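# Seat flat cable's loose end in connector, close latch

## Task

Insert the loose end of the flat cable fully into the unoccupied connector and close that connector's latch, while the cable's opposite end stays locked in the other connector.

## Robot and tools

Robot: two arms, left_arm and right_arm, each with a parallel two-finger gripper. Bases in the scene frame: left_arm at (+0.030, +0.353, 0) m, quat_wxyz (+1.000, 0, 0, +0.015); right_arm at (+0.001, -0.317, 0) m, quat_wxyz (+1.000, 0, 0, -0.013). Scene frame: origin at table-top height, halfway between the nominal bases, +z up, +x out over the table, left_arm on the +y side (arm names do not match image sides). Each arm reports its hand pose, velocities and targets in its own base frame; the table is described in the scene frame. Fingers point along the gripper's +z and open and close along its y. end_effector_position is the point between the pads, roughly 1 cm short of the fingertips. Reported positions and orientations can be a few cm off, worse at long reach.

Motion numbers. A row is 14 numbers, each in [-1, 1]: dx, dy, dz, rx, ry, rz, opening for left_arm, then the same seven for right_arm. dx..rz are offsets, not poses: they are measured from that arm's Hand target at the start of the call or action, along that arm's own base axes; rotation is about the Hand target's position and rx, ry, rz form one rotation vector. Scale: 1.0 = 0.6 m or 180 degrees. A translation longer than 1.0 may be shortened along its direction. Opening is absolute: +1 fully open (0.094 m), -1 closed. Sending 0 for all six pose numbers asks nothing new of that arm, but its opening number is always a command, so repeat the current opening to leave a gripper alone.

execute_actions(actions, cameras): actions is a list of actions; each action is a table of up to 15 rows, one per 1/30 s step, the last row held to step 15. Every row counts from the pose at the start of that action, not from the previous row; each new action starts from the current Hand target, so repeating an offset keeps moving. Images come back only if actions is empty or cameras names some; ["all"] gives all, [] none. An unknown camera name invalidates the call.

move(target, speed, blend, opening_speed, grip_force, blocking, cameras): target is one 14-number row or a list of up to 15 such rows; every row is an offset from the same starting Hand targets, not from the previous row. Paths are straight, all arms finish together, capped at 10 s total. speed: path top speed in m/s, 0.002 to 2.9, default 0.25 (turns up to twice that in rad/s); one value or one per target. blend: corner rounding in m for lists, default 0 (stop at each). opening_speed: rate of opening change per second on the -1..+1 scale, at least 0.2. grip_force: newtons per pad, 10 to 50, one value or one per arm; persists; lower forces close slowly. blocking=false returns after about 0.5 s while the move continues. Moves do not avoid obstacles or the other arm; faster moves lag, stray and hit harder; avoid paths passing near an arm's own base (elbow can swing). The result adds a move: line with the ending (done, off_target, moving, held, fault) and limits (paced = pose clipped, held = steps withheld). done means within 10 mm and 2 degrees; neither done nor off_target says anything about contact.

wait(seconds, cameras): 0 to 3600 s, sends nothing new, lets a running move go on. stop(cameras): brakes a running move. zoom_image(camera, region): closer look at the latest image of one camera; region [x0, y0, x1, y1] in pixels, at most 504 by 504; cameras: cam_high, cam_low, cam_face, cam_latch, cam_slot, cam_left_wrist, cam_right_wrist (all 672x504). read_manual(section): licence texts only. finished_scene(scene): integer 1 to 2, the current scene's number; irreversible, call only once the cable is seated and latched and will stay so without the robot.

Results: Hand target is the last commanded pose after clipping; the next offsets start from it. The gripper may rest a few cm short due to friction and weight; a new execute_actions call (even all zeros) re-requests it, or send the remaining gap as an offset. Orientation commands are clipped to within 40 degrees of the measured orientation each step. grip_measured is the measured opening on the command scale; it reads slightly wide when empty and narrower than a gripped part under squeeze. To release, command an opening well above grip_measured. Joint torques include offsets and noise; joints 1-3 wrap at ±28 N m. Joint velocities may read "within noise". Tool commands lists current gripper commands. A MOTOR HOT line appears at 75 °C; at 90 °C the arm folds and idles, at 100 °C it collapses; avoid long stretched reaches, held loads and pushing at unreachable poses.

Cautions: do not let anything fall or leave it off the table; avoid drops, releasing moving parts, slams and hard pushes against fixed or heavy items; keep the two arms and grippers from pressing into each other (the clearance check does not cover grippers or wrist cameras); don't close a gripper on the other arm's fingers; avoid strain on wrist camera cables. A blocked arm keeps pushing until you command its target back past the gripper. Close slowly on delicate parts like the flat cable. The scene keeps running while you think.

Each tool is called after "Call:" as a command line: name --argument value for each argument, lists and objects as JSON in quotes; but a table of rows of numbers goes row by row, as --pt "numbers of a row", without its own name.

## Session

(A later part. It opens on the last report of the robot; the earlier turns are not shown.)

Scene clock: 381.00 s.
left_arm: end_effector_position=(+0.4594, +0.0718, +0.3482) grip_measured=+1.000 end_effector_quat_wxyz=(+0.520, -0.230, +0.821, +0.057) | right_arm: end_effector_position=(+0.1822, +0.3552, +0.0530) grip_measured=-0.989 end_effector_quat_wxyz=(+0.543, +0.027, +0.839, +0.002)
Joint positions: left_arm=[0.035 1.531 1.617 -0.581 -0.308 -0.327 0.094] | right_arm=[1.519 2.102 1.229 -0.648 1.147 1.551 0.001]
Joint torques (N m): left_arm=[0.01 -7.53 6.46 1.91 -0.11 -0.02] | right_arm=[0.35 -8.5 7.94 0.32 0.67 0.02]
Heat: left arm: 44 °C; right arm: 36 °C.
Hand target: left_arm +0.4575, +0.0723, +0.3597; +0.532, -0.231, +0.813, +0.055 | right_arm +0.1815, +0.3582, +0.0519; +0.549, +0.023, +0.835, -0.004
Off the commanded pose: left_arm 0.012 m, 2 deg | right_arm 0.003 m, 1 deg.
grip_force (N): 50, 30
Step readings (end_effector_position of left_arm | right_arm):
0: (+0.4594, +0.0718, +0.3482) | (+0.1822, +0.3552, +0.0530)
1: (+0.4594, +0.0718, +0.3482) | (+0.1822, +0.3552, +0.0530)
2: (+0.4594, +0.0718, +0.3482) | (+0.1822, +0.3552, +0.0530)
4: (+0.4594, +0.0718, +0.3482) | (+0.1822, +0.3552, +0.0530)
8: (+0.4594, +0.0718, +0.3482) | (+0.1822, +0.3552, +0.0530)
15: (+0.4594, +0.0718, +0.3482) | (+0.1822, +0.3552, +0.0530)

Call:
execute_actions --actions '[[[0,0,0,0,0,0,1,0,-0.0005,0,-0.0006,0,0,-1],[0,0,0,0,0,0,1,0,-0.001,0,-0.0013,0,0,-1],[0,0,0,0,0,0,1,0,-0.0014,0,-0.0019,0,0,-1],[0,0,0,0,0,0,1,0,-0.0019,0,-0.0026,0,0,-1],[0,0,0,0,0,0,1,0,-0.0024,0,-0.0032,0,0,-1]]]' --cameras '["cam_latch"]'

Call:
zoom_image --camera "cam_latch" --region '[350, 220, 420, 300]'

Scene clock: 390.77 s.
left_arm: end_effector_position=(+0.4594, +0.0718, +0.3482) grip_measured=+1.000 end_effector_quat_wxyz=(+0.520, -0.230, +0.821, +0.057) | right_arm: end_effector_position=(+0.1821, +0.3543, +0.0529) grip_measured=-0.989 end_effector_quat_wxyz=(+0.543, +0.026, +0.839, -0.001)
Joint positions: left_arm=[0.035 1.531 1.617 -0.581 -0.308 -0.327 0.094] | right_arm=[1.519 2.102 1.229 -0.654 1.147 1.551 0.001]
Joint torques (N m): left_arm=[0.01 -7.51 6.46 1.9 -0.11 -0.02] | right_arm=[0.28 -8.53 7.94 0.28 0.69 0.06]
Heat: left arm: 45 °C; right arm: 36 °C.
Hand target: left_arm +0.4575, +0.0723, +0.3597; +0.532, -0.231, +0.813, +0.055 | right_arm +0.1815, +0.3568, +0.0519; +0.549, +0.020, +0.835, -0.008
Off the commanded pose: left_arm 0.012 m, 2 deg | right_arm 0.003 m, 1 deg.
grip_force (N): 50, 30
Step readings (end_effector_position of left_arm | right_arm):
0: (+0.4594, +0.0718, +0.3482) | (+0.1822, +0.3552, +0.0530)
1: (+0.4594, +0.0718, +0.3482) | (+0.1822, +0.3552, +0.0530)
2: (+0.4594, +0.0718, +0.3482) | (+0.1822, +0.3552, +0.0530)
4: (+0.4594, +0.0718, +0.3482) | (+0.1822, +0.3552, +0.0530)
8: (+0.4594, +0.0718, +0.3482) | (+0.1822, +0.3548, +0.0530)
15: (+0.4594, +0.0718, +0.3482) | (+0.1821, +0.3544, +0.0530)

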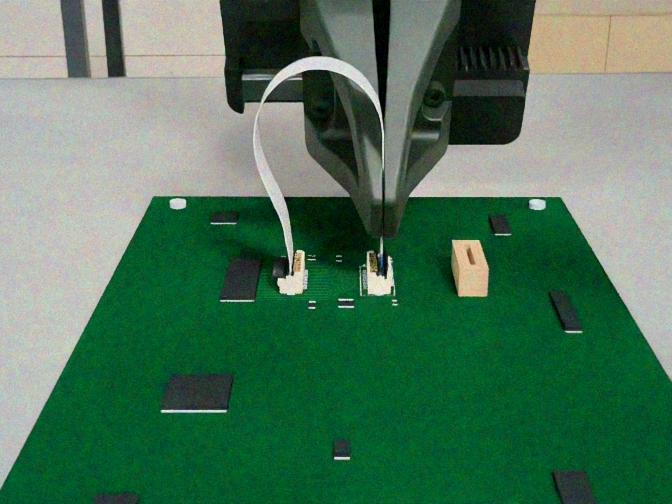

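Scaled by 6.300 from the camera's image (finer frame: 960x720).

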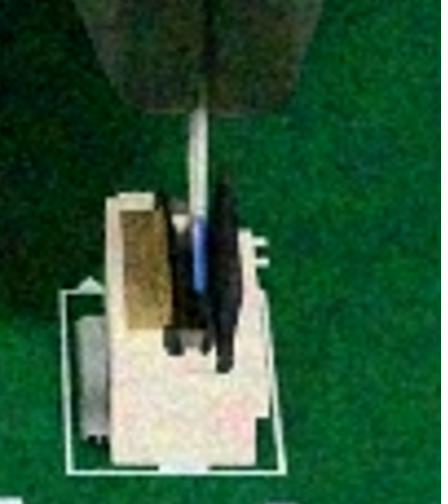

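Call:
execute_actions --actions '[[[0,0,0,0,0,0,1,0,-0.0002,-0.0008,-0.0005,0,0,-1],[0,0,0,0,0,0,1,0,-0.0003,-0.0015,-0.0009,0,0,-1],[0,0,0,0,0,0,1,0,-0.0005,-0.0023,-0.0014,0,0,-1],[0,0,0,0,0,0,1,0,-0.0007,-0.0031,-0.0018,0,0,-1],[0,0,0,0,0,0,1,0,-0.0009,-0.0039,-0.0023,0,0,-1],[0,0,0,0,0,0,1,0,-0.001,-0.0046,-0.0027,0,0,-1],[0,0,0,0,0,0,1,0,-0.0012,-0.0054,-0.0032,0,0,-1],[0,0,0,0,0,0,1,0,-0.0014,-0.0062,-0.0036,0,0,-1],[0,0,0,0,0,0,1,0,-0.0015,-0.007,-0.0041,0,0,-1],[0,0,0,0,0,0,1,0,-0.0017,-0.0077,-0.0045,0,0,-1]]]' --cameras '["cam_latch","cam_slot","cam_face"]'

Call:
zoom_image --camera "cam_latch" --region '[350, 220, 420, 300]'

Call:
zoom_image --camera "cam_face" --region '[220, 130, 330, 240]'

Call:
zoom_image --camera "cam_slot" --region '[320, 180, 480, 350]'

Scene clock: 413.90 s.
left_arm: end_effector_position=(+0.4594, +0.0718, +0.3482) grip_measured=+1.000 end_effector_quat_wxyz=(+0.520, -0.230, +0.821, +0.057) | right_arm: end_effector_position=(+0.1821, +0.3535, +0.0490) grip_measured=-0.989 end_effector_quat_wxyz=(+0.543, +0.022, +0.840, -0.006)
Joint positions: left_arm=[0.035 1.531 1.617 -0.581 -0.308 -0.327 0.094] | right_arm=[1.519 2.114 1.229 -0.655 1.147 1.551 0.001]
Joint torques (N m): left_arm=[-0.01 -7.53 6.46 1.91 -0.11 -0.01] | right_arm=[0.28 -8.32 7.92 0.22 0.66 0.03]
Heat: left arm: 45 °C; right arm: 36 °C.
Hand target: left_arm +0.4575, +0.0723, +0.3597; +0.532, -0.231, +0.813, +0.055 | right_arm +0.1815, +0.3557, +0.0471; +0.550, +0.016, +0.835, -0.014
Off the commanded pose: left_arm 0.012 m, 2 deg | right_arm 0.003 m, 1 deg.
grip_force (N): 50, 30
Step readings (end_effector_position of left_arm | right_arm):
0: (+0.4594, +0.0718, +0.3482) | (+0.1821, +0.3543, +0.0529)
1: (+0.4594, +0.0718, +0.3482) | (+0.1821, +0.3543, +0.0529)
2: (+0.4594, +0.0718, +0.3482) | (+0.1821, +0.3543, +0.0529)
4: (+0.4594, +0.0718, +0.3482) | (+0.1821, +0.3543, +0.0529)
8: (+0.4594, +0.0718, +0.3482) | (+0.1821, +0.3541, +0.0519)
15: (+0.4594, +0.0718, +0.3482) | (+0.1821, +0.3535, +0.0490)
Images, in order (width x height): cam_face 672x504, cam_latch 672x504, cam_slot 672x504.

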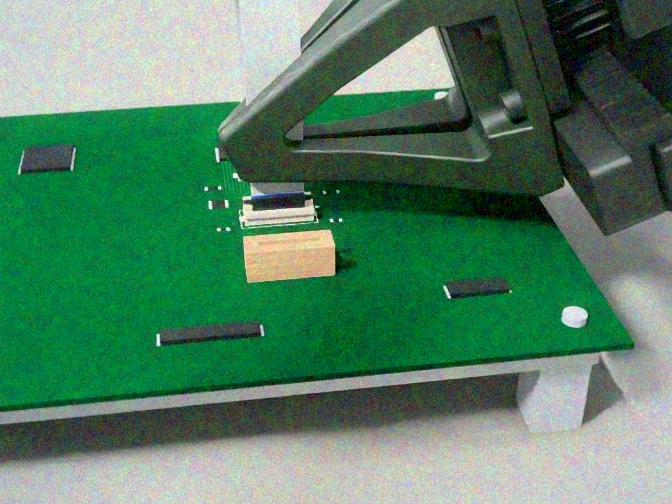

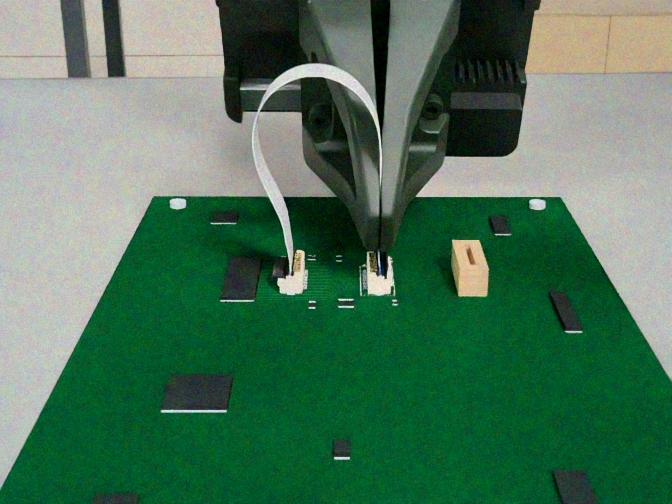

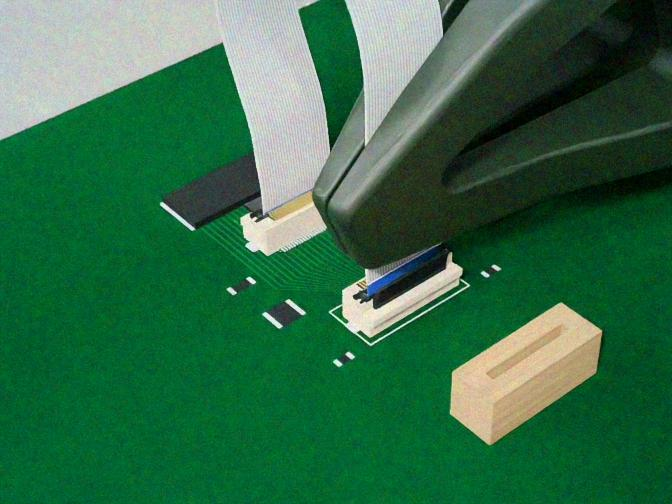

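Scaled by 6.300 from the camera's image (finer frame: 960x720).

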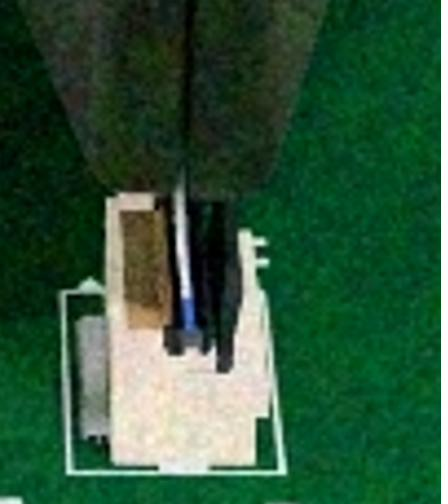

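Scaled by 4.582 from the camera's image (finer frame: 960x720).

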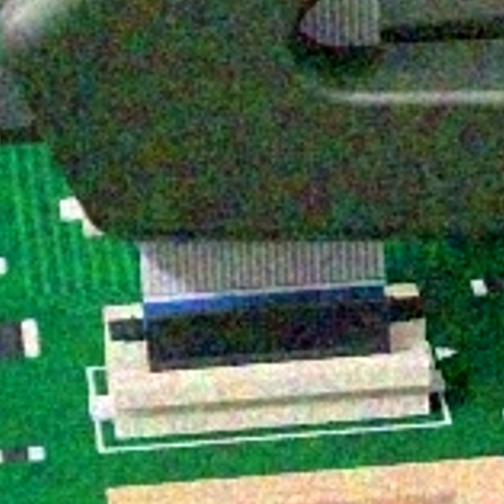

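Scaled by 2.965 from the camera's image (finer frame: 960x720).

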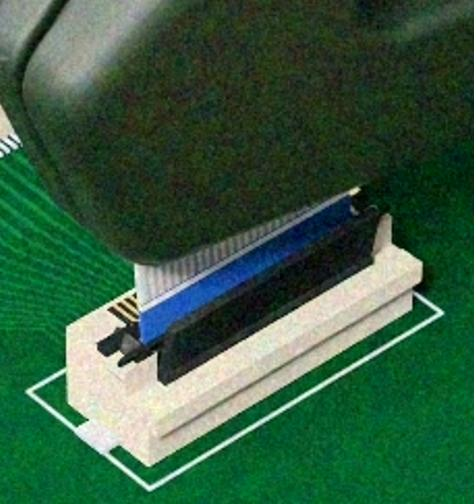

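Call:
execute_actions --actions '[[[0,0,0,0,0,0,1,0,-0.0002,-0.0008,-0.0005,0,0,-1],[0,0,0,0,0,0,1,0,-0.0003,-0.0015,-0.0009,0,0,-1],[0,0,0,0,0,0,1,0,-0.0005,-0.0023,-0.0014,0,0,-1],[0,0,0,0,0,0,1,0,-0.0007,-0.0031,-0.0018,0,0,-1],[0,0,0,0,0,0,1,0,-0.0009,-0.0039,-0.0023,0,0,-1],[0,0,0,0,0,0,1,0,-0.001,-0.0046,-0.0027,0,0,-1],[0,0,0,0,0,0,1,0,-0.0012,-0.0055,-0.0032,0,0,-1]]]'

Scene clock: 426.93 s.
left_arm: end_effector_position=(+0.4594, +0.0718, +0.3482) grip_measured=+1.000 end_effector_quat_wxyz=(+0.520, -0.230, +0.821, +0.057) | right_arm: end_effector_position=(+0.1826, +0.3529, +0.0477) grip_measured=-0.989 end_effector_quat_wxyz=(+0.546, +0.020, +0.838, -0.009)
Joint positions: left_arm=[0.035 1.531 1.617 -0.581 -0.308 -0.327 0.094] | right_arm=[1.519 2.121 1.229 -0.655 1.155 1.551 0.001]
Joint torques (N m): left_arm=[-0.02 -7.51 6.46 1.9 -0.11 -0.02] | right_arm=[0.34 -8.21 7.73 0.21 0.6 0.05]
Heat: left arm: 45 °C; right arm: 36 °C.
Hand target: left_arm +0.4575, +0.0723, +0.3597; +0.532, -0.231, +0.813, +0.055 | right_arm +0.1815, +0.3550, +0.0440; +0.550, +0.014, +0.835, -0.018
Off the commanded pose: left_arm 0.012 m, 2 deg | right_arm 0.005 m, 1 deg.
grip_force (N): 50, 30
Step readings (end_effector_position of left_arm | right_arm):
0: (+0.4594, +0.0718, +0.3482) | (+0.1821, +0.3535, +0.0490)
1: (+0.4594, +0.0718, +0.3482) | (+0.1821, +0.3535, +0.0490)
2: (+0.4594, +0.0718, +0.3482) | (+0.1821, +0.3535, +0.0490)
4: (+0.4594, +0.0718, +0.3482) | (+0.1821, +0.3535, +0.0490)
8: (+0.4594, +0.0718, +0.3482) | (+0.1823, +0.3532, +0.0480)
15: (+0.4594, +0.0718, +0.3482) | (+0.1826, +0.3529, +0.0477)

Call:
execute_actions --actions '[[[0,0,0,0,0,0,1,0,-0.0002,-0.0008,-0.0005,0,0,-1],[0,0,0,0,0,0,1,0,-0.0003,-0.0015,-0.0009,0,0,-1],[0,0,0,0,0,0,1,0,-0.0005,-0.0023,-0.0014,0,0,-1],[0,0,0,0,0,0,1,0,-0.0007,-0.0031,-0.0018,0,0,-1],[0,0,0,0,0,0,1,0,-0.0009,-0.0039,-0.0023,0,0,-1],[0,0,0,0,0,0,1,0,-0.001,-0.0046,-0.0027,0,0,-1],[0,0,0,0,0,0,1,0,-0.0012,-0.0055,-0.0032,0,0,-1]]]' --cameras '["cam_latch","cam_slot","cam_face"]'

Call:
zoom_image --camera "cam_latch" --region '[350, 220, 420, 300]'

Call:
zoom_image --camera "cam_face" --region '[220, 130, 330, 240]'

Call:
zoom_image --camera "cam_slot" --region '[320, 180, 480, 350]'

Scene clock: 437.77 s.
left_arm: end_effector_position=(+0.4594, +0.0718, +0.3482) grip_measured=+1.000 end_effector_quat_wxyz=(+0.520, -0.230, +0.821, +0.057) | right_arm: end_effector_position=(+0.1827, +0.3527, +0.0475) grip_measured=-0.989 end_effector_quat_wxyz=(+0.551, +0.018, +0.835, -0.012)
Joint positions: left_arm=[0.035 1.531 1.617 -0.581 -0.308 -0.327 0.094] | right_arm=[1.521 2.127 1.229 -0.655 1.166 1.551 0.001]
Joint torques (N m): left_arm=[-0.01 -7.5 6.46 1.9 -0.11 -0.02] | right_arm=[0.03 -7.9 7.88 0.19 0.56 0.05]
Heat: left arm: 45 °C; right arm: 36 °C.
Hand target: left_arm +0.4575, +0.0723, +0.3597; +0.532, -0.231, +0.813, +0.055 | right_arm +0.1816, +0.3542, +0.0407; +0.550, +0.011, +0.835, -0.023
Off the commanded pose: left_arm 0.012 m, 2 deg | right_arm 0.007 m, 1 deg.
grip_force (N): 50, 30
Step readings (end_effector_position of left_arm | right_arm):
0: (+0.4594, +0.0718, +0.3482) | (+0.1826, +0.3529, +0.0477)
1: (+0.4594, +0.0718, +0.3482) | (+0.1826, +0.3529, +0.0477)
2: (+0.4594, +0.0718, +0.3482) | (+0.1826, +0.3529, +0.0477)
4: (+0.4594, +0.0718, +0.3482) | (+0.1826, +0.3529, +0.0477)
8: (+0.4594, +0.0718, +0.3482) | (+0.1828, +0.3528, +0.0474)
15: (+0.4594, +0.0718, +0.3482) | (+0.1827, +0.3527, +0.0474)
Images, in order (width x height): cam_face 672x504, cam_latch 672x504, cam_slot 672x504.

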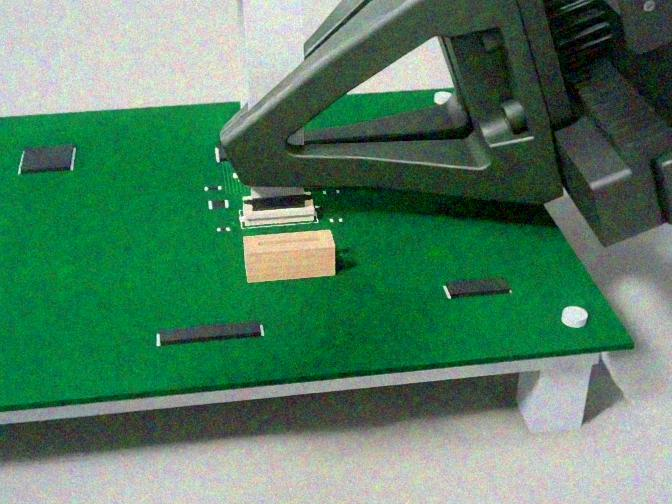

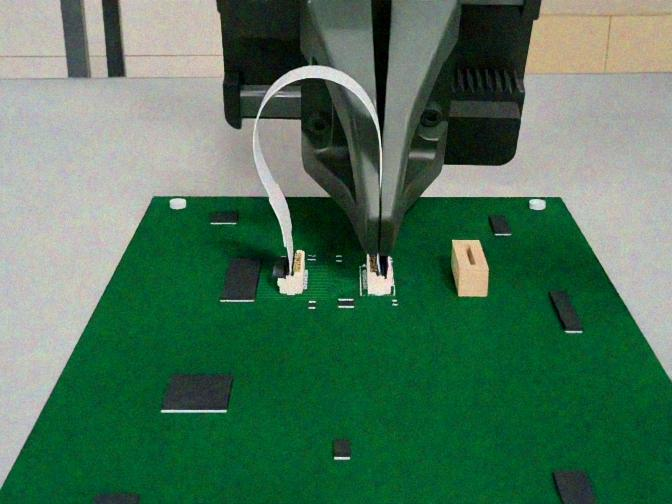

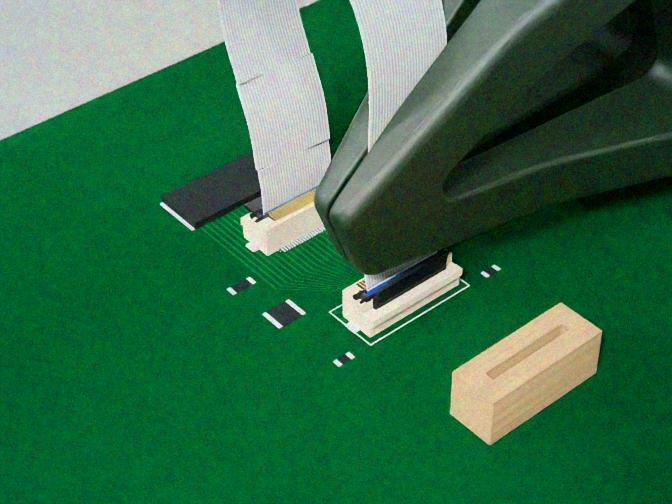

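Scaled by 6.300 from the camera's image (finer frame: 960x720).

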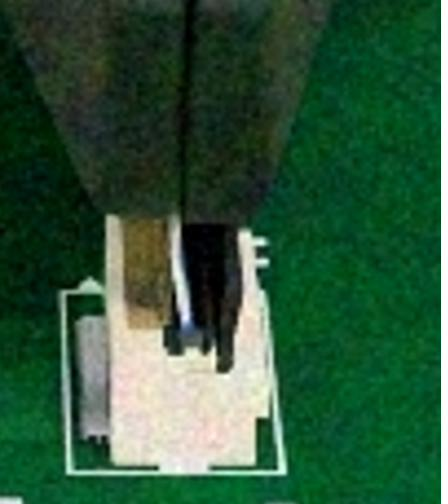

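Scaled by 4.582 from the camera's image (finer frame: 960x720).

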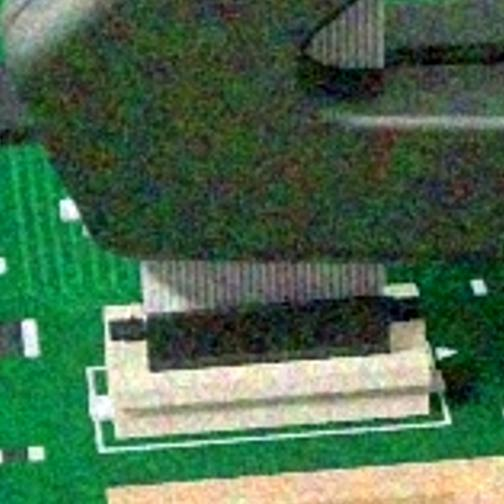

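Scaled by 2.965 from the camera's image (finer frame: 960x720).

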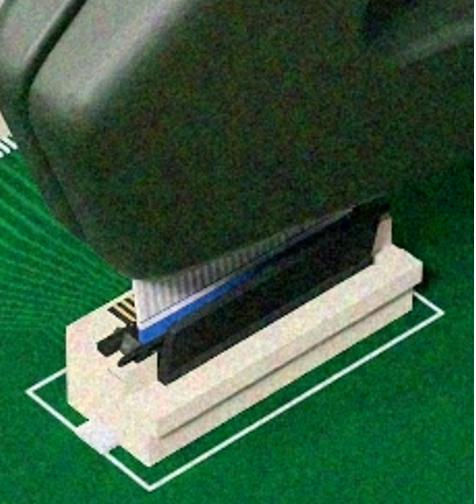

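Call:
execute_actions --actions '[[[0,0,0,0,0,0,1,0,0.0011,0,0.0015,0,0,-1],[0,0,0,0,0,0,1,0,0.0023,0,0.003,0,0,-1],[0,0,0,0,0,0,1,0,0.0034,0,0.0045,0,0,-1],[0,0,0,0,0,0,1,0,0.0046,0,0.006,0,0,-1],[0,0,0,0,0,0,1,0,0.0057,0,0.0076,0,0,-1],[0,0,0,0,0,0,1,0,0.0068,0,0.0091,0,0,-1],[0,0,0,0,0,0,1,0,0.008,0,0.0106,0,0,-1],[0,0,0,0,0,0,1,0,0.0091,0,0.0121,0,0,-1]]]'

Scene clock: 467.13 s.
left_arm: end_effector_position=(+0.4594, +0.0718, +0.3482) grip_measured=+1.000 end_effector_quat_wxyz=(+0.520, -0.230, +0.821, +0.057) | right_arm: end_effector_position=(+0.1827, +0.3534, +0.0469) grip_measured=-0.989 end_effector_quat_wxyz=(+0.551, +0.019, +0.834, -0.010)
Joint positions: left_arm=[0.035 1.531 1.617 -0.581 -0.308 -0.327 0.094] | right_arm=[1.521 2.129 1.229 -0.649 1.167 1.551 0.001]
Joint torques (N m): left_arm=[-0.01 -7.54 6.48 1.9 -0.11 -0.02] | right_arm=[0.29 -7.99 8.05 0.53 0.46 0.06]
Heat: left arm: 45 °C; right arm: 37 °C.
Hand target: left_arm +0.4575, +0.0723, +0.3597; +0.532, -0.231, +0.813, +0.055 | right_arm +0.1815, +0.3597, +0.0406; +0.549, +0.021, +0.835, -0.007
Off the commanded pose: left_arm 0.012 m, 2 deg | right_arm 0.009 m, 1 deg.
grip_force (N): 50, 30
Step readings (end_effector_position of left_arm | right_arm):
0: (+0.4594, +0.0718, +0.3482) | (+0.1827, +0.3527, +0.0475)
1: (+0.4594, +0.0718, +0.3482) | (+0.1827, +0.3527, +0.0475)
2: (+0.4594, +0.0718, +0.3482) | (+0.1827, +0.3527, +0.0475)
4: (+0.4594, +0.0718, +0.3482) | (+0.1827, +0.3527, +0.0475)
8: (+0.4594, +0.0718, +0.3482) | (+0.1828, +0.3530, +0.0475)
15: (+0.4594, +0.0718, +0.3482) | (+0.1827, +0.3534, +0.0469)

Call:
execute_actions --actions '[[[0,0,0,0,0,0,1,0,0.0006,-0.0005,0.0008,0,0,-1],[0,0,0,0,0,0,1,0,0.0012,-0.001,0.0016,0,0,-1],[0,0,0,0,0,0,1,0,0.0018,-0.0015,0.0024,0,0,-1],[0,0,0,0,0,0,1,0,0.0024,-0.002,0.0032,0,0,-1]]]' --cameras '["cam_latch","cam_slot","cam_face"]'

Call:
zoom_image --camera "cam_latch" --region '[350, 220, 420, 300]'

Call:
zoom_image --camera "cam_slot" --region '[320, 180, 480, 350]'

Scene clock: 475.43 s.
left_arm: end_effector_position=(+0.4594, +0.0718, +0.3482) grip_measured=+1.000 end_effector_quat_wxyz=(+0.520, -0.230, +0.821, +0.057) | right_arm: end_effector_position=(+0.1827, +0.3538, +0.0469) grip_measured=-0.989 end_effector_quat_wxyz=(+0.551, +0.019, +0.834, -0.009)
Joint positions: left_arm=[0.035 1.531 1.617 -0.581 -0.308 -0.327 0.094] | right_arm=[1.521 2.129 1.229 -0.647 1.167 1.551 0.001]
Joint torques (N m): left_arm=[-0.01 -7.51 6.48 1.9 -0.11 -0.02] | right_arm=[0.36 -7.79 7.99 0.61 0.49 0.12]
Heat: left arm: 45 °C; right arm: 36 °C.
Hand target: left_arm +0.4575, +0.0723, +0.3597; +0.532, -0.231, +0.813, +0.055 | right_arm +0.1815, +0.3611, +0.0394; +0.549, +0.024, +0.835, -0.002
Off the commanded pose: left_arm 0.012 m, 2 deg | right_arm 0.011 m, 1 deg.
grip_force (N): 50, 30
Step readings (end_effector_position of left_arm | right_arm):
0: (+0.4594, +0.0718, +0.3482) | (+0.1827, +0.3534, +0.0469)
1: (+0.4594, +0.0718, +0.3482) | (+0.1827, +0.3534, +0.0469)
2: (+0.4594, +0.0718, +0.3482) | (+0.1827, +0.3535, +0.0469)
4: (+0.4594, +0.0718, +0.3482) | (+0.1827, +0.3536, +0.0469)
8: (+0.4594, +0.0718, +0.3482) | (+0.1827, +0.3538, +0.0469)
15: (+0.4594, +0.0718, +0.3482) | (+0.1827, +0.3538, +0.0469)
Images, in order (width x height): cam_face 672x504, cam_latch 672x504, cam_slot 672x504.

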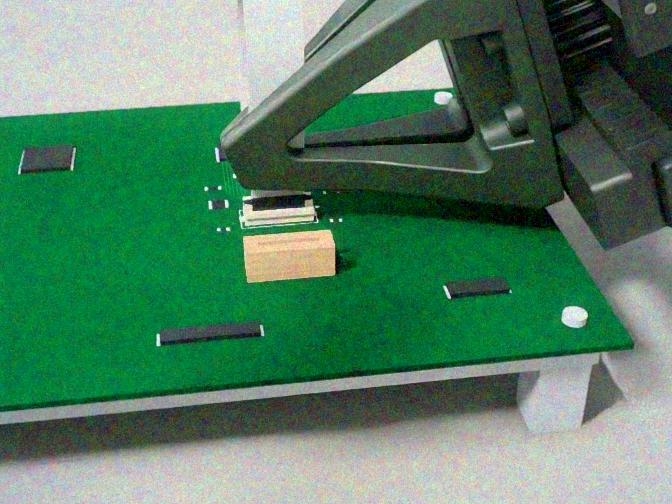

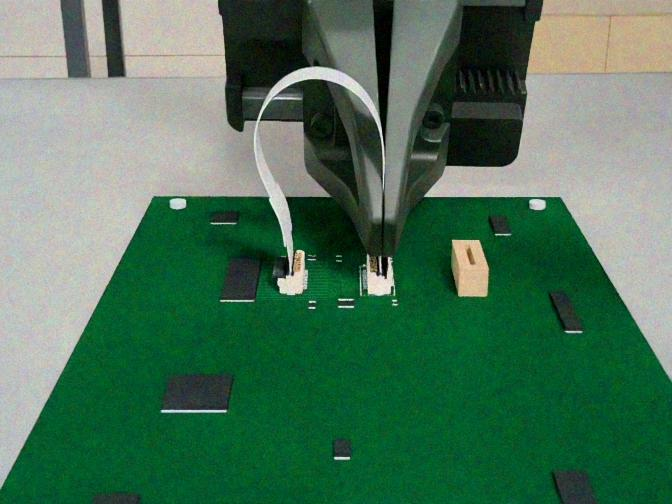

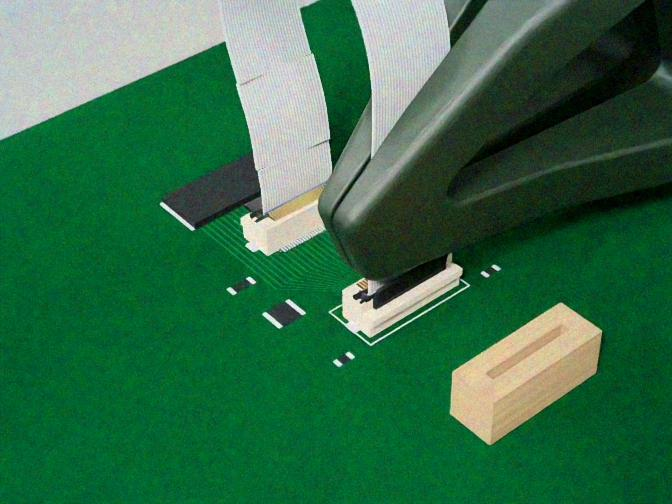

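Scaled by 6.300 from the camera's image (finer frame: 960x720).

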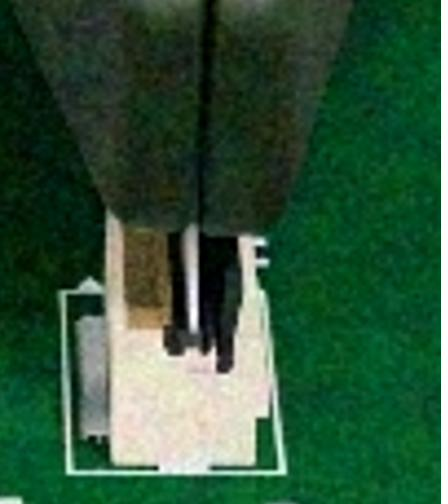

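Scaled by 2.965 from the camera's image (finer frame: 960x720).

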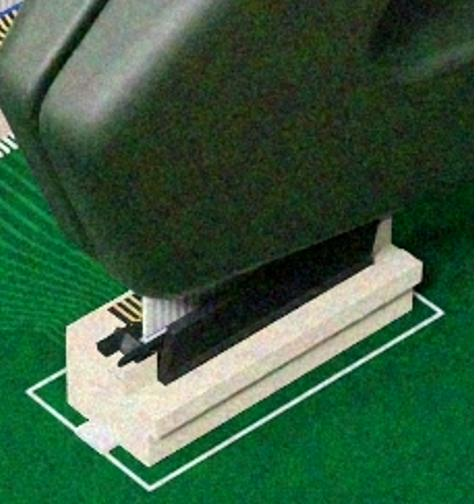

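Call:
move --target '[0,0,0,0,0,0,1, 0,0.0018,0.0083,0.0048,0,0,-1]' --speed 0.04

Call:
move --target '[0,0,0,0,0,0,1, 0,0,0,0,0,0,-0.72]' --opening_speed 0.25 --cameras '["cam_latch","cam_slot","cam_face"]'

Call:
zoom_image --camera "cam_latch" --region '[335, 180, 435, 300]'

Call:
zoom_image --camera "cam_slot" --region '[320, 180, 480, 350]'

Scene clock: 483.50 s.
left_arm: end_effector_position=(+0.4594, +0.0718, +0.3482) grip_measured=+1.000 end_effector_quat_wxyz=(+0.520, -0.230, +0.821, +0.057) | right_arm: end_effector_position=(+0.1827, +0.3538, +0.0469) grip_measured=-0.989 end_effector_quat_wxyz=(+0.551, +0.019, +0.834, -0.009)
Joint positions: left_arm=[0.035 1.531 1.617 -0.581 -0.308 -0.327 0.094] | right_arm=[1.521 2.129 1.229 -0.647 1.167 1.551 0.001]
Joint torques (N m): left_arm=[0.01 -7.51 6.46 1.9 -0.11 -0.02] | right_arm=[0.25 -9.01 8.12 0.62 0.48 0.1]
Heat: left arm: 45 °C; right arm: 36 °C.
Hand target: left_arm +0.4575, +0.0723, +0.3597; +0.532, -0.231, +0.813, +0.055 | right_arm +0.1815, +0.3622, +0.0444; +0.549, +0.028, +0.835, +0.004
Off the commanded pose: left_arm 0.012 m, 2 deg | right_arm 0.009 m, 2 deg.
grip_force (N): 50, 30
move: done

Scene clock: 484.87 s.
left_arm: end_effector_position=(+0.4594, +0.0718, +0.3482) grip_measured=+1.000 end_effector_quat_wxyz=(+0.520, -0.230, +0.821, +0.057) | right_arm: end_effector_position=(+0.1817, +0.3551, +0.0446) grip_measured=-0.722 end_effector_quat_wxyz=(+0.545, +0.022, +0.838, -0.005)
Joint positions: left_arm=[0.035 1.531 1.617 -0.581 -0.308 -0.327 0.094] | right_arm=[1.521 2.129 1.229 -0.638 1.152 1.551 0.013]
Joint torques (N m): left_arm=[0.01 -7.51 6.48 1.9 -0.11 -0.03] | right_arm=[0.21 -9.02 7.94 0.54 0.65 0.09]
Heat: left arm: 45 °C; right arm: 36 °C.
Hand target: left_arm +0.4575, +0.0723, +0.3597; +0.532, -0.231, +0.813, +0.055 | right_arm +0.1815, +0.3623, +0.0444; +0.549, +0.028, +0.835, +0.004
Off the commanded pose: left_arm 0.012 m, 2 deg | right_arm 0.007 m, 1 deg.
grip_force (N): 50, 30
move: done
Images, in order (width x height): cam_face 672x504, cam_latch 672x504, cam_slot 672x504.

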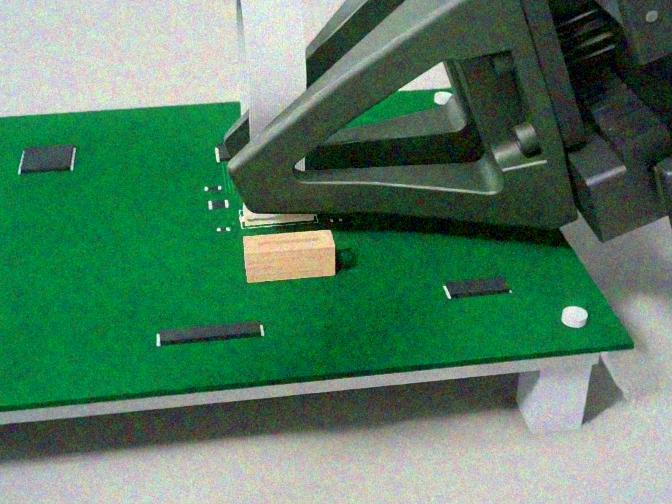

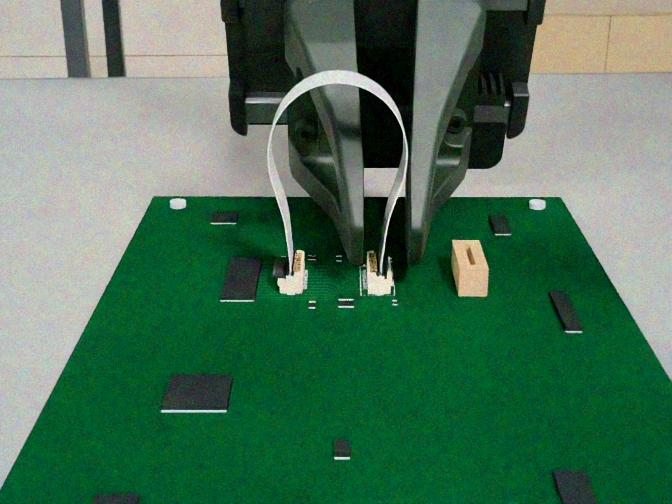

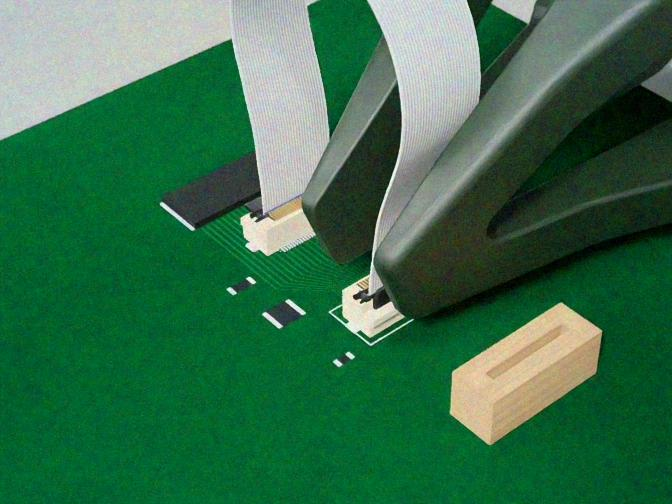

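Scaled by 4.200 from the camera's image (finer frame: 960x720).

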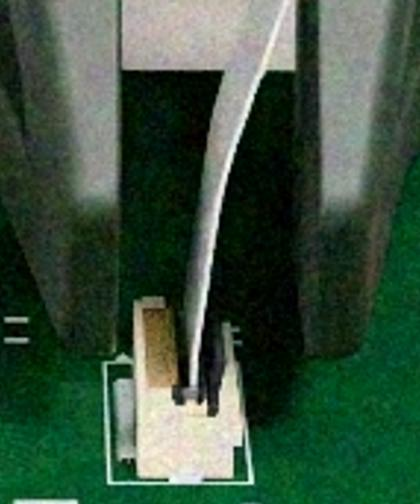

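Scaled by 2.965 from the camera's image (finer frame: 960x720).

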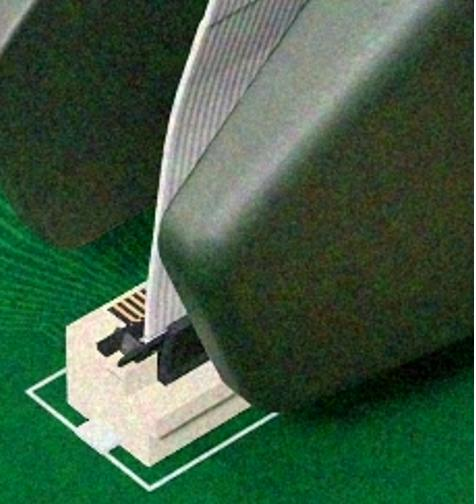

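Call:
execute_actions --actions '[[[0,0,0,0,0,0,1,0,0.0002,0.0023,0.0009,0,0,-0.72],[0,0,0,0,0,0,1,0,0.0004,0.0046,0.0019,0,0,-0.72],[0,0,0,0,0,0,1,0,0.0006,0.0069,0.0028,0,0,-0.72],[0,0,0,0,0,0,1,0,0.0008,0.0092,0.0037,0,0,-0.72],[0,0,0,0,0,0,1,0,0.001,0.0115,0.0046,0,0,-0.72],[0,0,0,0,0,0,1,0,0.0012,0.0138,0.0056,0,0,-0.72],[0,0,0,0,0,0,1,0,0.0015,0.016,0.0065,0,0,-0.72],[0,0,0,0,0,0,1,0,0.0017,0.0183,0.0074,0,0,-0.72],[0,0,0,0,0,0,1,0,0.0019,0.0206,0.0083,0,0,-0.72],[0,0,0,0,0,0,1,0,0.0021,0.0229,0.0093,0,0,-0.72],[0,0,0,0,0,0,1,0,0.0023,0.0252,0.0102,0,0,-0.72],[0,0,0,0,0,0,1,0,0.0025,0.0275,0.0111,0,0,-0.72]]]'

Scene clock: 510.53 s.
left_arm: end_effector_position=(+0.4594, +0.0718, +0.3482) grip_measured=+1.000 end_effector_quat_wxyz=(+0.520, -0.230, +0.821, +0.057) | right_arm: end_effector_position=(+0.1816, +0.3551, +0.0444) grip_measured=-0.722 end_effector_quat_wxyz=(+0.544, +0.022, +0.839, -0.005)
Joint positions: left_arm=[0.035 1.531 1.617 -0.581 -0.308 -0.327 0.094] | right_arm=[1.521 2.129 1.229 -0.638 1.151 1.551 0.013]
Joint torques (N m): left_arm=[-0.02 -7.51 6.48 1.9 -0.11 -0.02] | right_arm=[0.2 -13.52 7.95 0.37 0.6 0.07]
Heat: left arm: 45 °C; right arm: 36 °C.
Hand target: left_arm +0.4575, +0.0723, +0.3597; +0.532, -0.231, +0.813, +0.055 | right_arm +0.1815, +0.3638, +0.0609; +0.549, +0.038, +0.835, +0.018
Off the commanded pose: left_arm 0.012 m, 2 deg | right_arm 0.019 m, 3 deg.
grip_force (N): 50, 30
Step readings (end_effector_position of left_arm | right_arm):
0: (+0.4594, +0.0718, +0.3482) | (+0.1817, +0.3551, +0.0446)
1: (+0.4594, +0.0718, +0.3482) | (+0.1817, +0.3551, +0.0446)
2: (+0.4594, +0.0718, +0.3482) | (+0.1817, +0.3551, +0.0446)
4: (+0.4594, +0.0718, +0.3482) | (+0.1817, +0.3551, +0.0446)
8: (+0.4594, +0.0718, +0.3482) | (+0.1817, +0.3551, +0.0445)
15: (+0.4594, +0.0718, +0.3482) | (+0.1817, +0.3551, +0.0444)

Call:
execute_actions --actions '[[[0,0,0,0,0,0,1,0,0.0003,0.0013,0.0008,0,0,-0.72],[0,0,0,0,0,0,1,0,0.0006,0.0026,0.0015,0,0,-0.72],[0,0,0,0,0,0,1,0,0.0009,0.004,0.0023,0,0,-0.72],[0,0,0,0,0,0,1,0,0.0012,0.0053,0.003,0,0,-0.72],[0,0,0,0,0,0,1,0,0.0015,0.0066,0.0038,0,0,-0.72]]]'

Scene clock: 518.43 s.
left_arm: end_effector_position=(+0.4594, +0.0718, +0.3482) grip_measured=+1.000 end_effector_quat_wxyz=(+0.520, -0.230, +0.821, +0.057) | right_arm: end_effector_position=(+0.1816, +0.3562, +0.0494) grip_measured=-0.722 end_effector_quat_wxyz=(+0.544, +0.026, +0.839, +0.001)
Joint positions: left_arm=[0.035 1.531 1.617 -0.581 -0.308 -0.327 0.094] | right_arm=[1.521 2.114 1.229 -0.638 1.15 1.551 0.013]
Joint torques (N m): left_arm=[-0.01 -7.53 6.46 1.9 -0.11 -0.03] | right_arm=[0.18 -12.98 8.13 0.39 0.6 0.1]
Heat: left arm: 45 °C; right arm: 36 °C.
Hand target: left_arm +0.4575, +0.0723, +0.3597; +0.532, -0.231, +0.813, +0.055 | right_arm +0.1815, +0.3647, +0.0649; +0.548, +0.041, +0.835, +0.023
Off the commanded pose: left_arm 0.012 m, 2 deg | right_arm 0.018 m, 3 deg.
grip_force (N): 50, 30
Step readings (end_effector_position of left_arm | right_arm):
0: (+0.4594, +0.0718, +0.3482) | (+0.1816, +0.3551, +0.0444)
1: (+0.4594, +0.0718, +0.3482) | (+0.1816, +0.3551, +0.0444)
2: (+0.4594, +0.0718, +0.3482) | (+0.1816, +0.3552, +0.0445)
4: (+0.4594, +0.0718, +0.3482) | (+0.1816, +0.3553, +0.0449)
8: (+0.4594, +0.0718, +0.3482) | (+0.1816, +0.3559, +0.0480)
15: (+0.4594, +0.0718, +0.3482) | (+0.1816, +0.3562, +0.0494)

Call:
execute_actions --actions '[[[0,0,0,0,0,0,1,0,-0.0011,0,-0.0014,0,0,-0.72],[0,0,0,0,0,0,1,0,-0.0021,0,-0.0028,0,0,-0.72],[0,0,0,0,0,0,1,0,-0.0032,0,-0.0042,0,0,-0.72],[0,0,0,0,0,0,1,0,-0.0042,0,-0.0056,0,0,-0.72],[0,0,0,0,0,0,1,0,-0.0053,0,-0.007,0,0,-0.72],[0,0,0,0,0,0,1,0,-0.0063,0,-0.0084,0,0,-0.72],[0,0,0,0,0,0,1,0,-0.0074,0,-0.0098,0,0,-0.72],[0,0,0,0,0,0,1,0,-0.0084,0,-0.0112,0,0,-0.72],[0,0,0,0,0,0,1,0,-0.0095,0,-0.0126,0,0,-0.72],[0,0,0,0,0,0,1,0,-0.0106,0,-0.014,0,0,-0.72]]]'

Scene clock: 532.83 s.
left_arm: end_effector_position=(+0.4594, +0.0718, +0.3482) grip_measured=+1.000 end_effector_quat_wxyz=(+0.520, -0.230, +0.821, +0.057) | right_arm: end_effector_position=(+0.1814, +0.3525, +0.0493) grip_measured=-0.722 end_effector_quat_wxyz=(+0.544, +0.019, +0.839, -0.009)
Joint positions: left_arm=[0.035 1.531 1.617 -0.581 -0.308 -0.327 0.094] | right_arm=[1.521 2.114 1.229 -0.664 1.15 1.551 0.013]
Joint torques (N m): left_arm=[-0.01 -7.54 6.45 1.9 -0.11 -0.02] | right_arm=[0.21 -12.98 7.86 0.2 0.67 0.04]
Heat: left arm: 45 °C; right arm: 37 °C.
Hand target: left_arm +0.4575, +0.0723, +0.3597; +0.532, -0.231, +0.813, +0.055 | right_arm +0.1815, +0.3583, +0.0649; +0.549, +0.029, +0.835, +0.005
Off the commanded pose: left_arm 0.012 m, 2 deg | right_arm 0.017 m, 2 deg.
grip_force (N): 50, 30
Step readings (end_effector_position of left_arm | right_arm):
0: (+0.4594, +0.0718, +0.3482) | (+0.1816, +0.3562, +0.0494)
1: (+0.4594, +0.0718, +0.3482) | (+0.1816, +0.3562, +0.0494)
2: (+0.4594, +0.0718, +0.3482) | (+0.1816, +0.3562, +0.0494)
4: (+0.4594, +0.0718, +0.3482) | (+0.1816, +0.3562, +0.0494)
8: (+0.4594, +0.0718, +0.3482) | (+0.1816, +0.3557, +0.0494)
15: (+0.4594, +0.0718, +0.3482) | (+0.1815, +0.3535, +0.0493)

Call:
execute_actions --actions '[[[0,0,0,0,0,0,1,0,-0.0008,-0.0023,-0.0017,0,0,-0.72],[0,0,0,0,0,0,1,0,-0.0016,-0.0046,-0.0034,0,0,-0.72],[0,0,0,0,0,0,1,0,-0.0024,-0.0069,-0.0052,0,0,-0.72],[0,0,0,0,0,0,1,0,-0.0032,-0.0092,-0.0069,0,0,-0.72],[0,0,0,0,0,0,1,0,-0.004,-0.0115,-0.0086,0,0,-0.72],[0,0,0,0,0,0,1,0,-0.0048,-0.0139,-0.0103,0,0,-0.72],[0,0,0,0,0,0,1,0,-0.0056,-0.0162,-0.012,0,0,-0.72],[0,0,0,0,0,0,1,0,-0.0064,-0.0185,-0.0138,0,0,-0.72],[0,0,0,0,0,0,1,0,-0.0072,-0.0208,-0.0155,0,0,-0.72],[0,0,0,0,0,0,1,0,-0.008,-0.0231,-0.0172,0,0,-0.72]]]' --cameras '["cam_latch","cam_slot","cam_face"]'

Call:
zoom_image --camera "cam_latch" --region '[350, 220, 430, 300]'

Call:
zoom_image --camera "cam_slot" --region '[320, 220, 480, 350]'

Scene clock: 551.07 s.
left_arm: end_effector_position=(+0.4594, +0.0718, +0.3482) grip_measured=+1.000 end_effector_quat_wxyz=(+0.520, -0.230, +0.821, +0.057) | right_arm: end_effector_position=(+0.1813, +0.3511, +0.0493) grip_measured=-0.722 end_effector_quat_wxyz=(+0.544, +0.016, +0.839, -0.014)
Joint positions: left_arm=[0.035 1.531 1.617 -0.581 -0.308 -0.327 0.094] | right_arm=[1.521 2.114 1.229 -0.674 1.15 1.551 0.013]
Joint torques (N m): left_arm=[-0.01 -7.51 6.48 1.9 -0.11 -0.02] | right_arm=[0.27 -9.35 7.77 0.18 0.65 0.03]
Heat: left arm: 45 °C; right arm: 37 °C.
Hand target: left_arm +0.4575, +0.0723, +0.3597; +0.532, -0.231, +0.813, +0.055 | right_arm +0.1815, +0.3535, +0.0510; +0.550, +0.014, +0.835, -0.017
Off the commanded pose: left_arm 0.012 m, 2 deg | right_arm 0.003 m, 1 deg.
grip_force (N): 50, 30
Step readings (end_effector_position of left_arm | right_arm):
0: (+0.4594, +0.0718, +0.3482) | (+0.1814, +0.3525, +0.0493)
1: (+0.4594, +0.0718, +0.3482) | (+0.1814, +0.3525, +0.0493)
2: (+0.4594, +0.0718, +0.3482) | (+0.1814, +0.3524, +0.0493)
4: (+0.4594, +0.0718, +0.3482) | (+0.1814, +0.3523, +0.0493)
8: (+0.4594, +0.0718, +0.3482) | (+0.1814, +0.3518, +0.0493)
15: (+0.4594, +0.0718, +0.3482) | (+0.1813, +0.3512, +0.0493)
Images, in order (width x height): cam_face 672x504, cam_latch 672x504, cam_slot 672x504.

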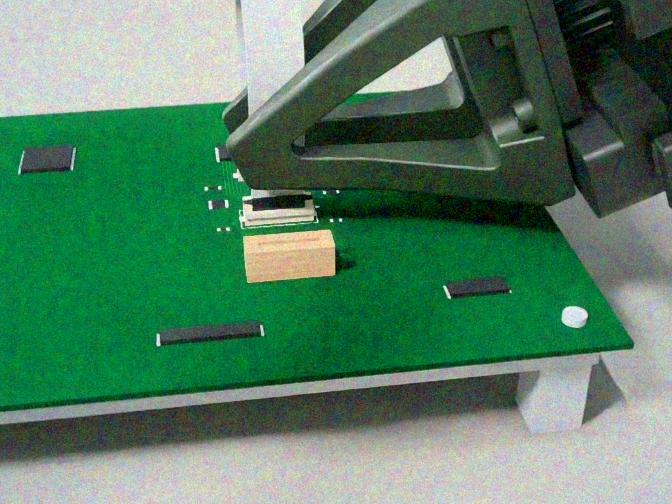

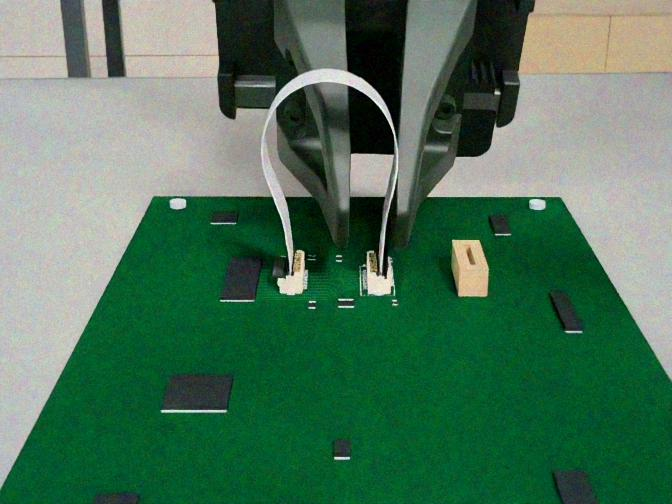

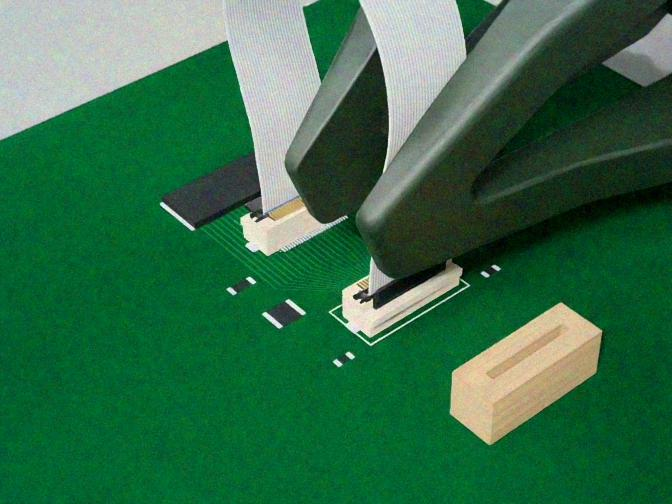

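Scaled by 6.300 from the camera's image (finer frame: 960x720).

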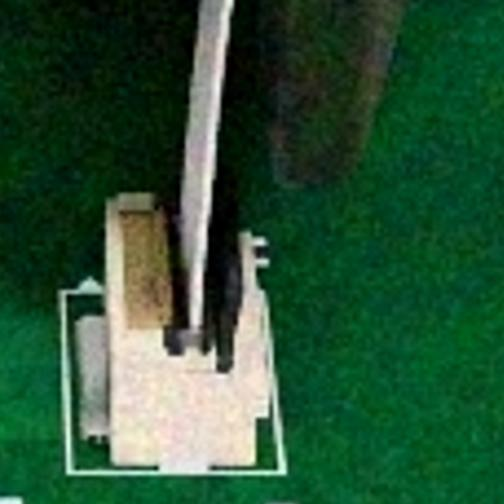

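Scaled by 3.150 from the camera's image (finer frame: 960x720).

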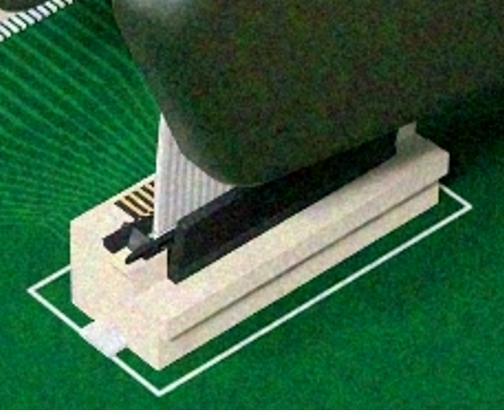

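Call:
execute_actions --actions '[[[0,0,0,0,0,0,1,0,-0.0004,-0.0012,-0.0008,0,0,-0.72],[0,0,0,0,0,0,1,0,-0.0007,-0.0024,-0.0017,0,0,-0.72],[0,0,0,0,0,0,1,0,-0.0011,-0.0036,-0.0025,0,0,-0.72],[0,0,0,0,0,0,1,0,-0.0015,-0.0048,-0.0033,0,0,-0.72],[0,0,0,0,0,0,1,0,-0.0019,-0.006,-0.0042,0,0,-0.72],[0,0,0,0,0,0,1,0,-0.0022,-0.0073,-0.005,0,0,-0.72],[0,0,0,0,0,0,1,0,-0.0026,-0.0085,-0.0058,0,0,-0.72],[0,0,0,0,0,0,1,0,-0.003,-0.0097,-0.0066,0,0,-0.72],[0,0,0,0,0,0,1,0,-0.0033,-0.0109,-0.0075,0,0,-0.72],[0,0,0,0,0,0,1,0,-0.0037,-0.0121,-0.0083,0,0,-0.72]]]' --cameras '["cam_latch","cam_slot"]'

Call:
zoom_image --camera "cam_latch" --region '[350, 220, 430, 300]'

Call:
zoom_image --camera "cam_slot" --region '[320, 220, 480, 350]'

Scene clock: 580.13 s.
left_arm: end_effector_position=(+0.4594, +0.0718, +0.3482) grip_measured=+1.000 end_effector_quat_wxyz=(+0.520, -0.230, +0.821, +0.057) | right_arm: end_effector_position=(+0.1813, +0.3498, +0.0454) grip_measured=-0.722 end_effector_quat_wxyz=(+0.543, +0.012, +0.839, -0.020)
Joint positions: left_arm=[0.035 1.531 1.617 -0.581 -0.308 -0.327 0.094] | right_arm=[1.521 2.125 1.229 -0.677 1.15 1.551 0.013]
Joint torques (N m): left_arm=[-0.01 -7.5 6.46 1.9 -0.11 -0.02] | right_arm=[0.14 -8.4 7.62 0.21 0.67 0.05]
Heat: left arm: 45 °C; right arm: 37 °C.
Hand target: left_arm +0.4575, +0.0723, +0.3597; +0.532, -0.231, +0.813, +0.055 | right_arm +0.1815, +0.3512, +0.0437; +0.550, +0.007, +0.835, -0.029
Off the commanded pose: left_arm 0.012 m, 2 deg | right_arm 0.002 m, 1 deg.
grip_force (N): 50, 30
Step readings (end_effector_position of left_arm | right_arm):
0: (+0.4594, +0.0718, +0.3482) | (+0.1813, +0.3510, +0.0493)
1: (+0.4594, +0.0718, +0.3482) | (+0.1813, +0.3510, +0.0493)
2: (+0.4594, +0.0718, +0.3482) | (+0.1813, +0.3510, +0.0493)
4: (+0.4594, +0.0718, +0.3482) | (+0.1813, +0.3510, +0.0493)
8: (+0.4594, +0.0718, +0.3482) | (+0.1813, +0.3509, +0.0493)
15: (+0.4594, +0.0718, +0.3482) | (+0.1813, +0.3500, +0.0458)

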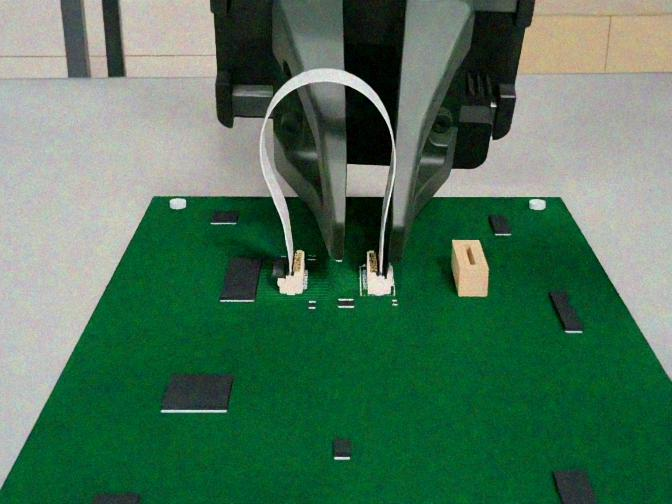

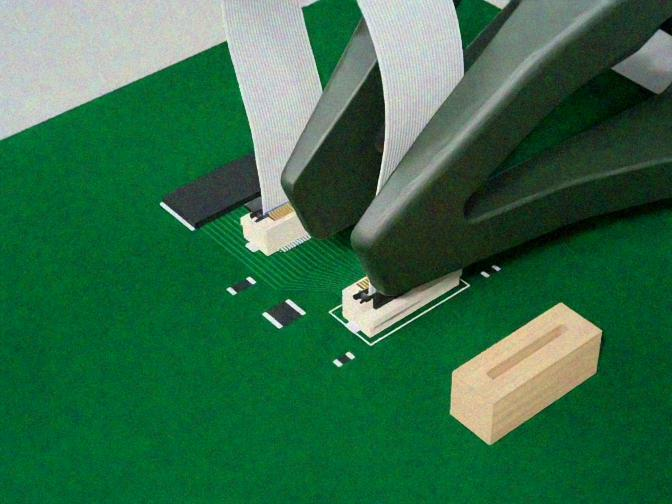

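Scaled by 6.300 from the camera's image (finer frame: 960x720).

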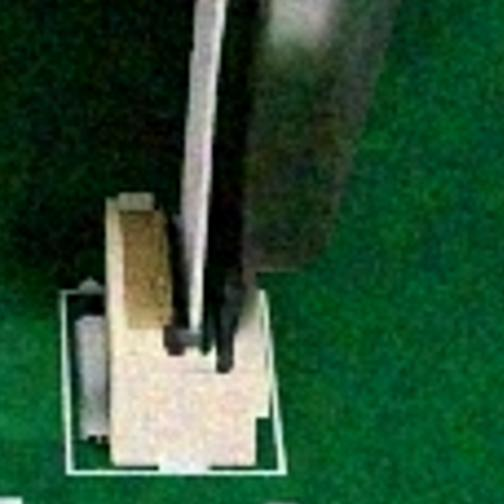

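Scaled by 3.150 from the camera's image (finer frame: 960x720).

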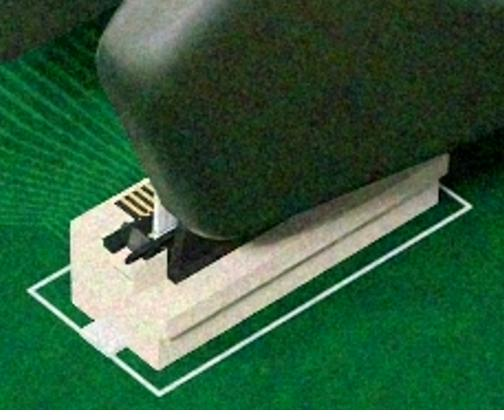

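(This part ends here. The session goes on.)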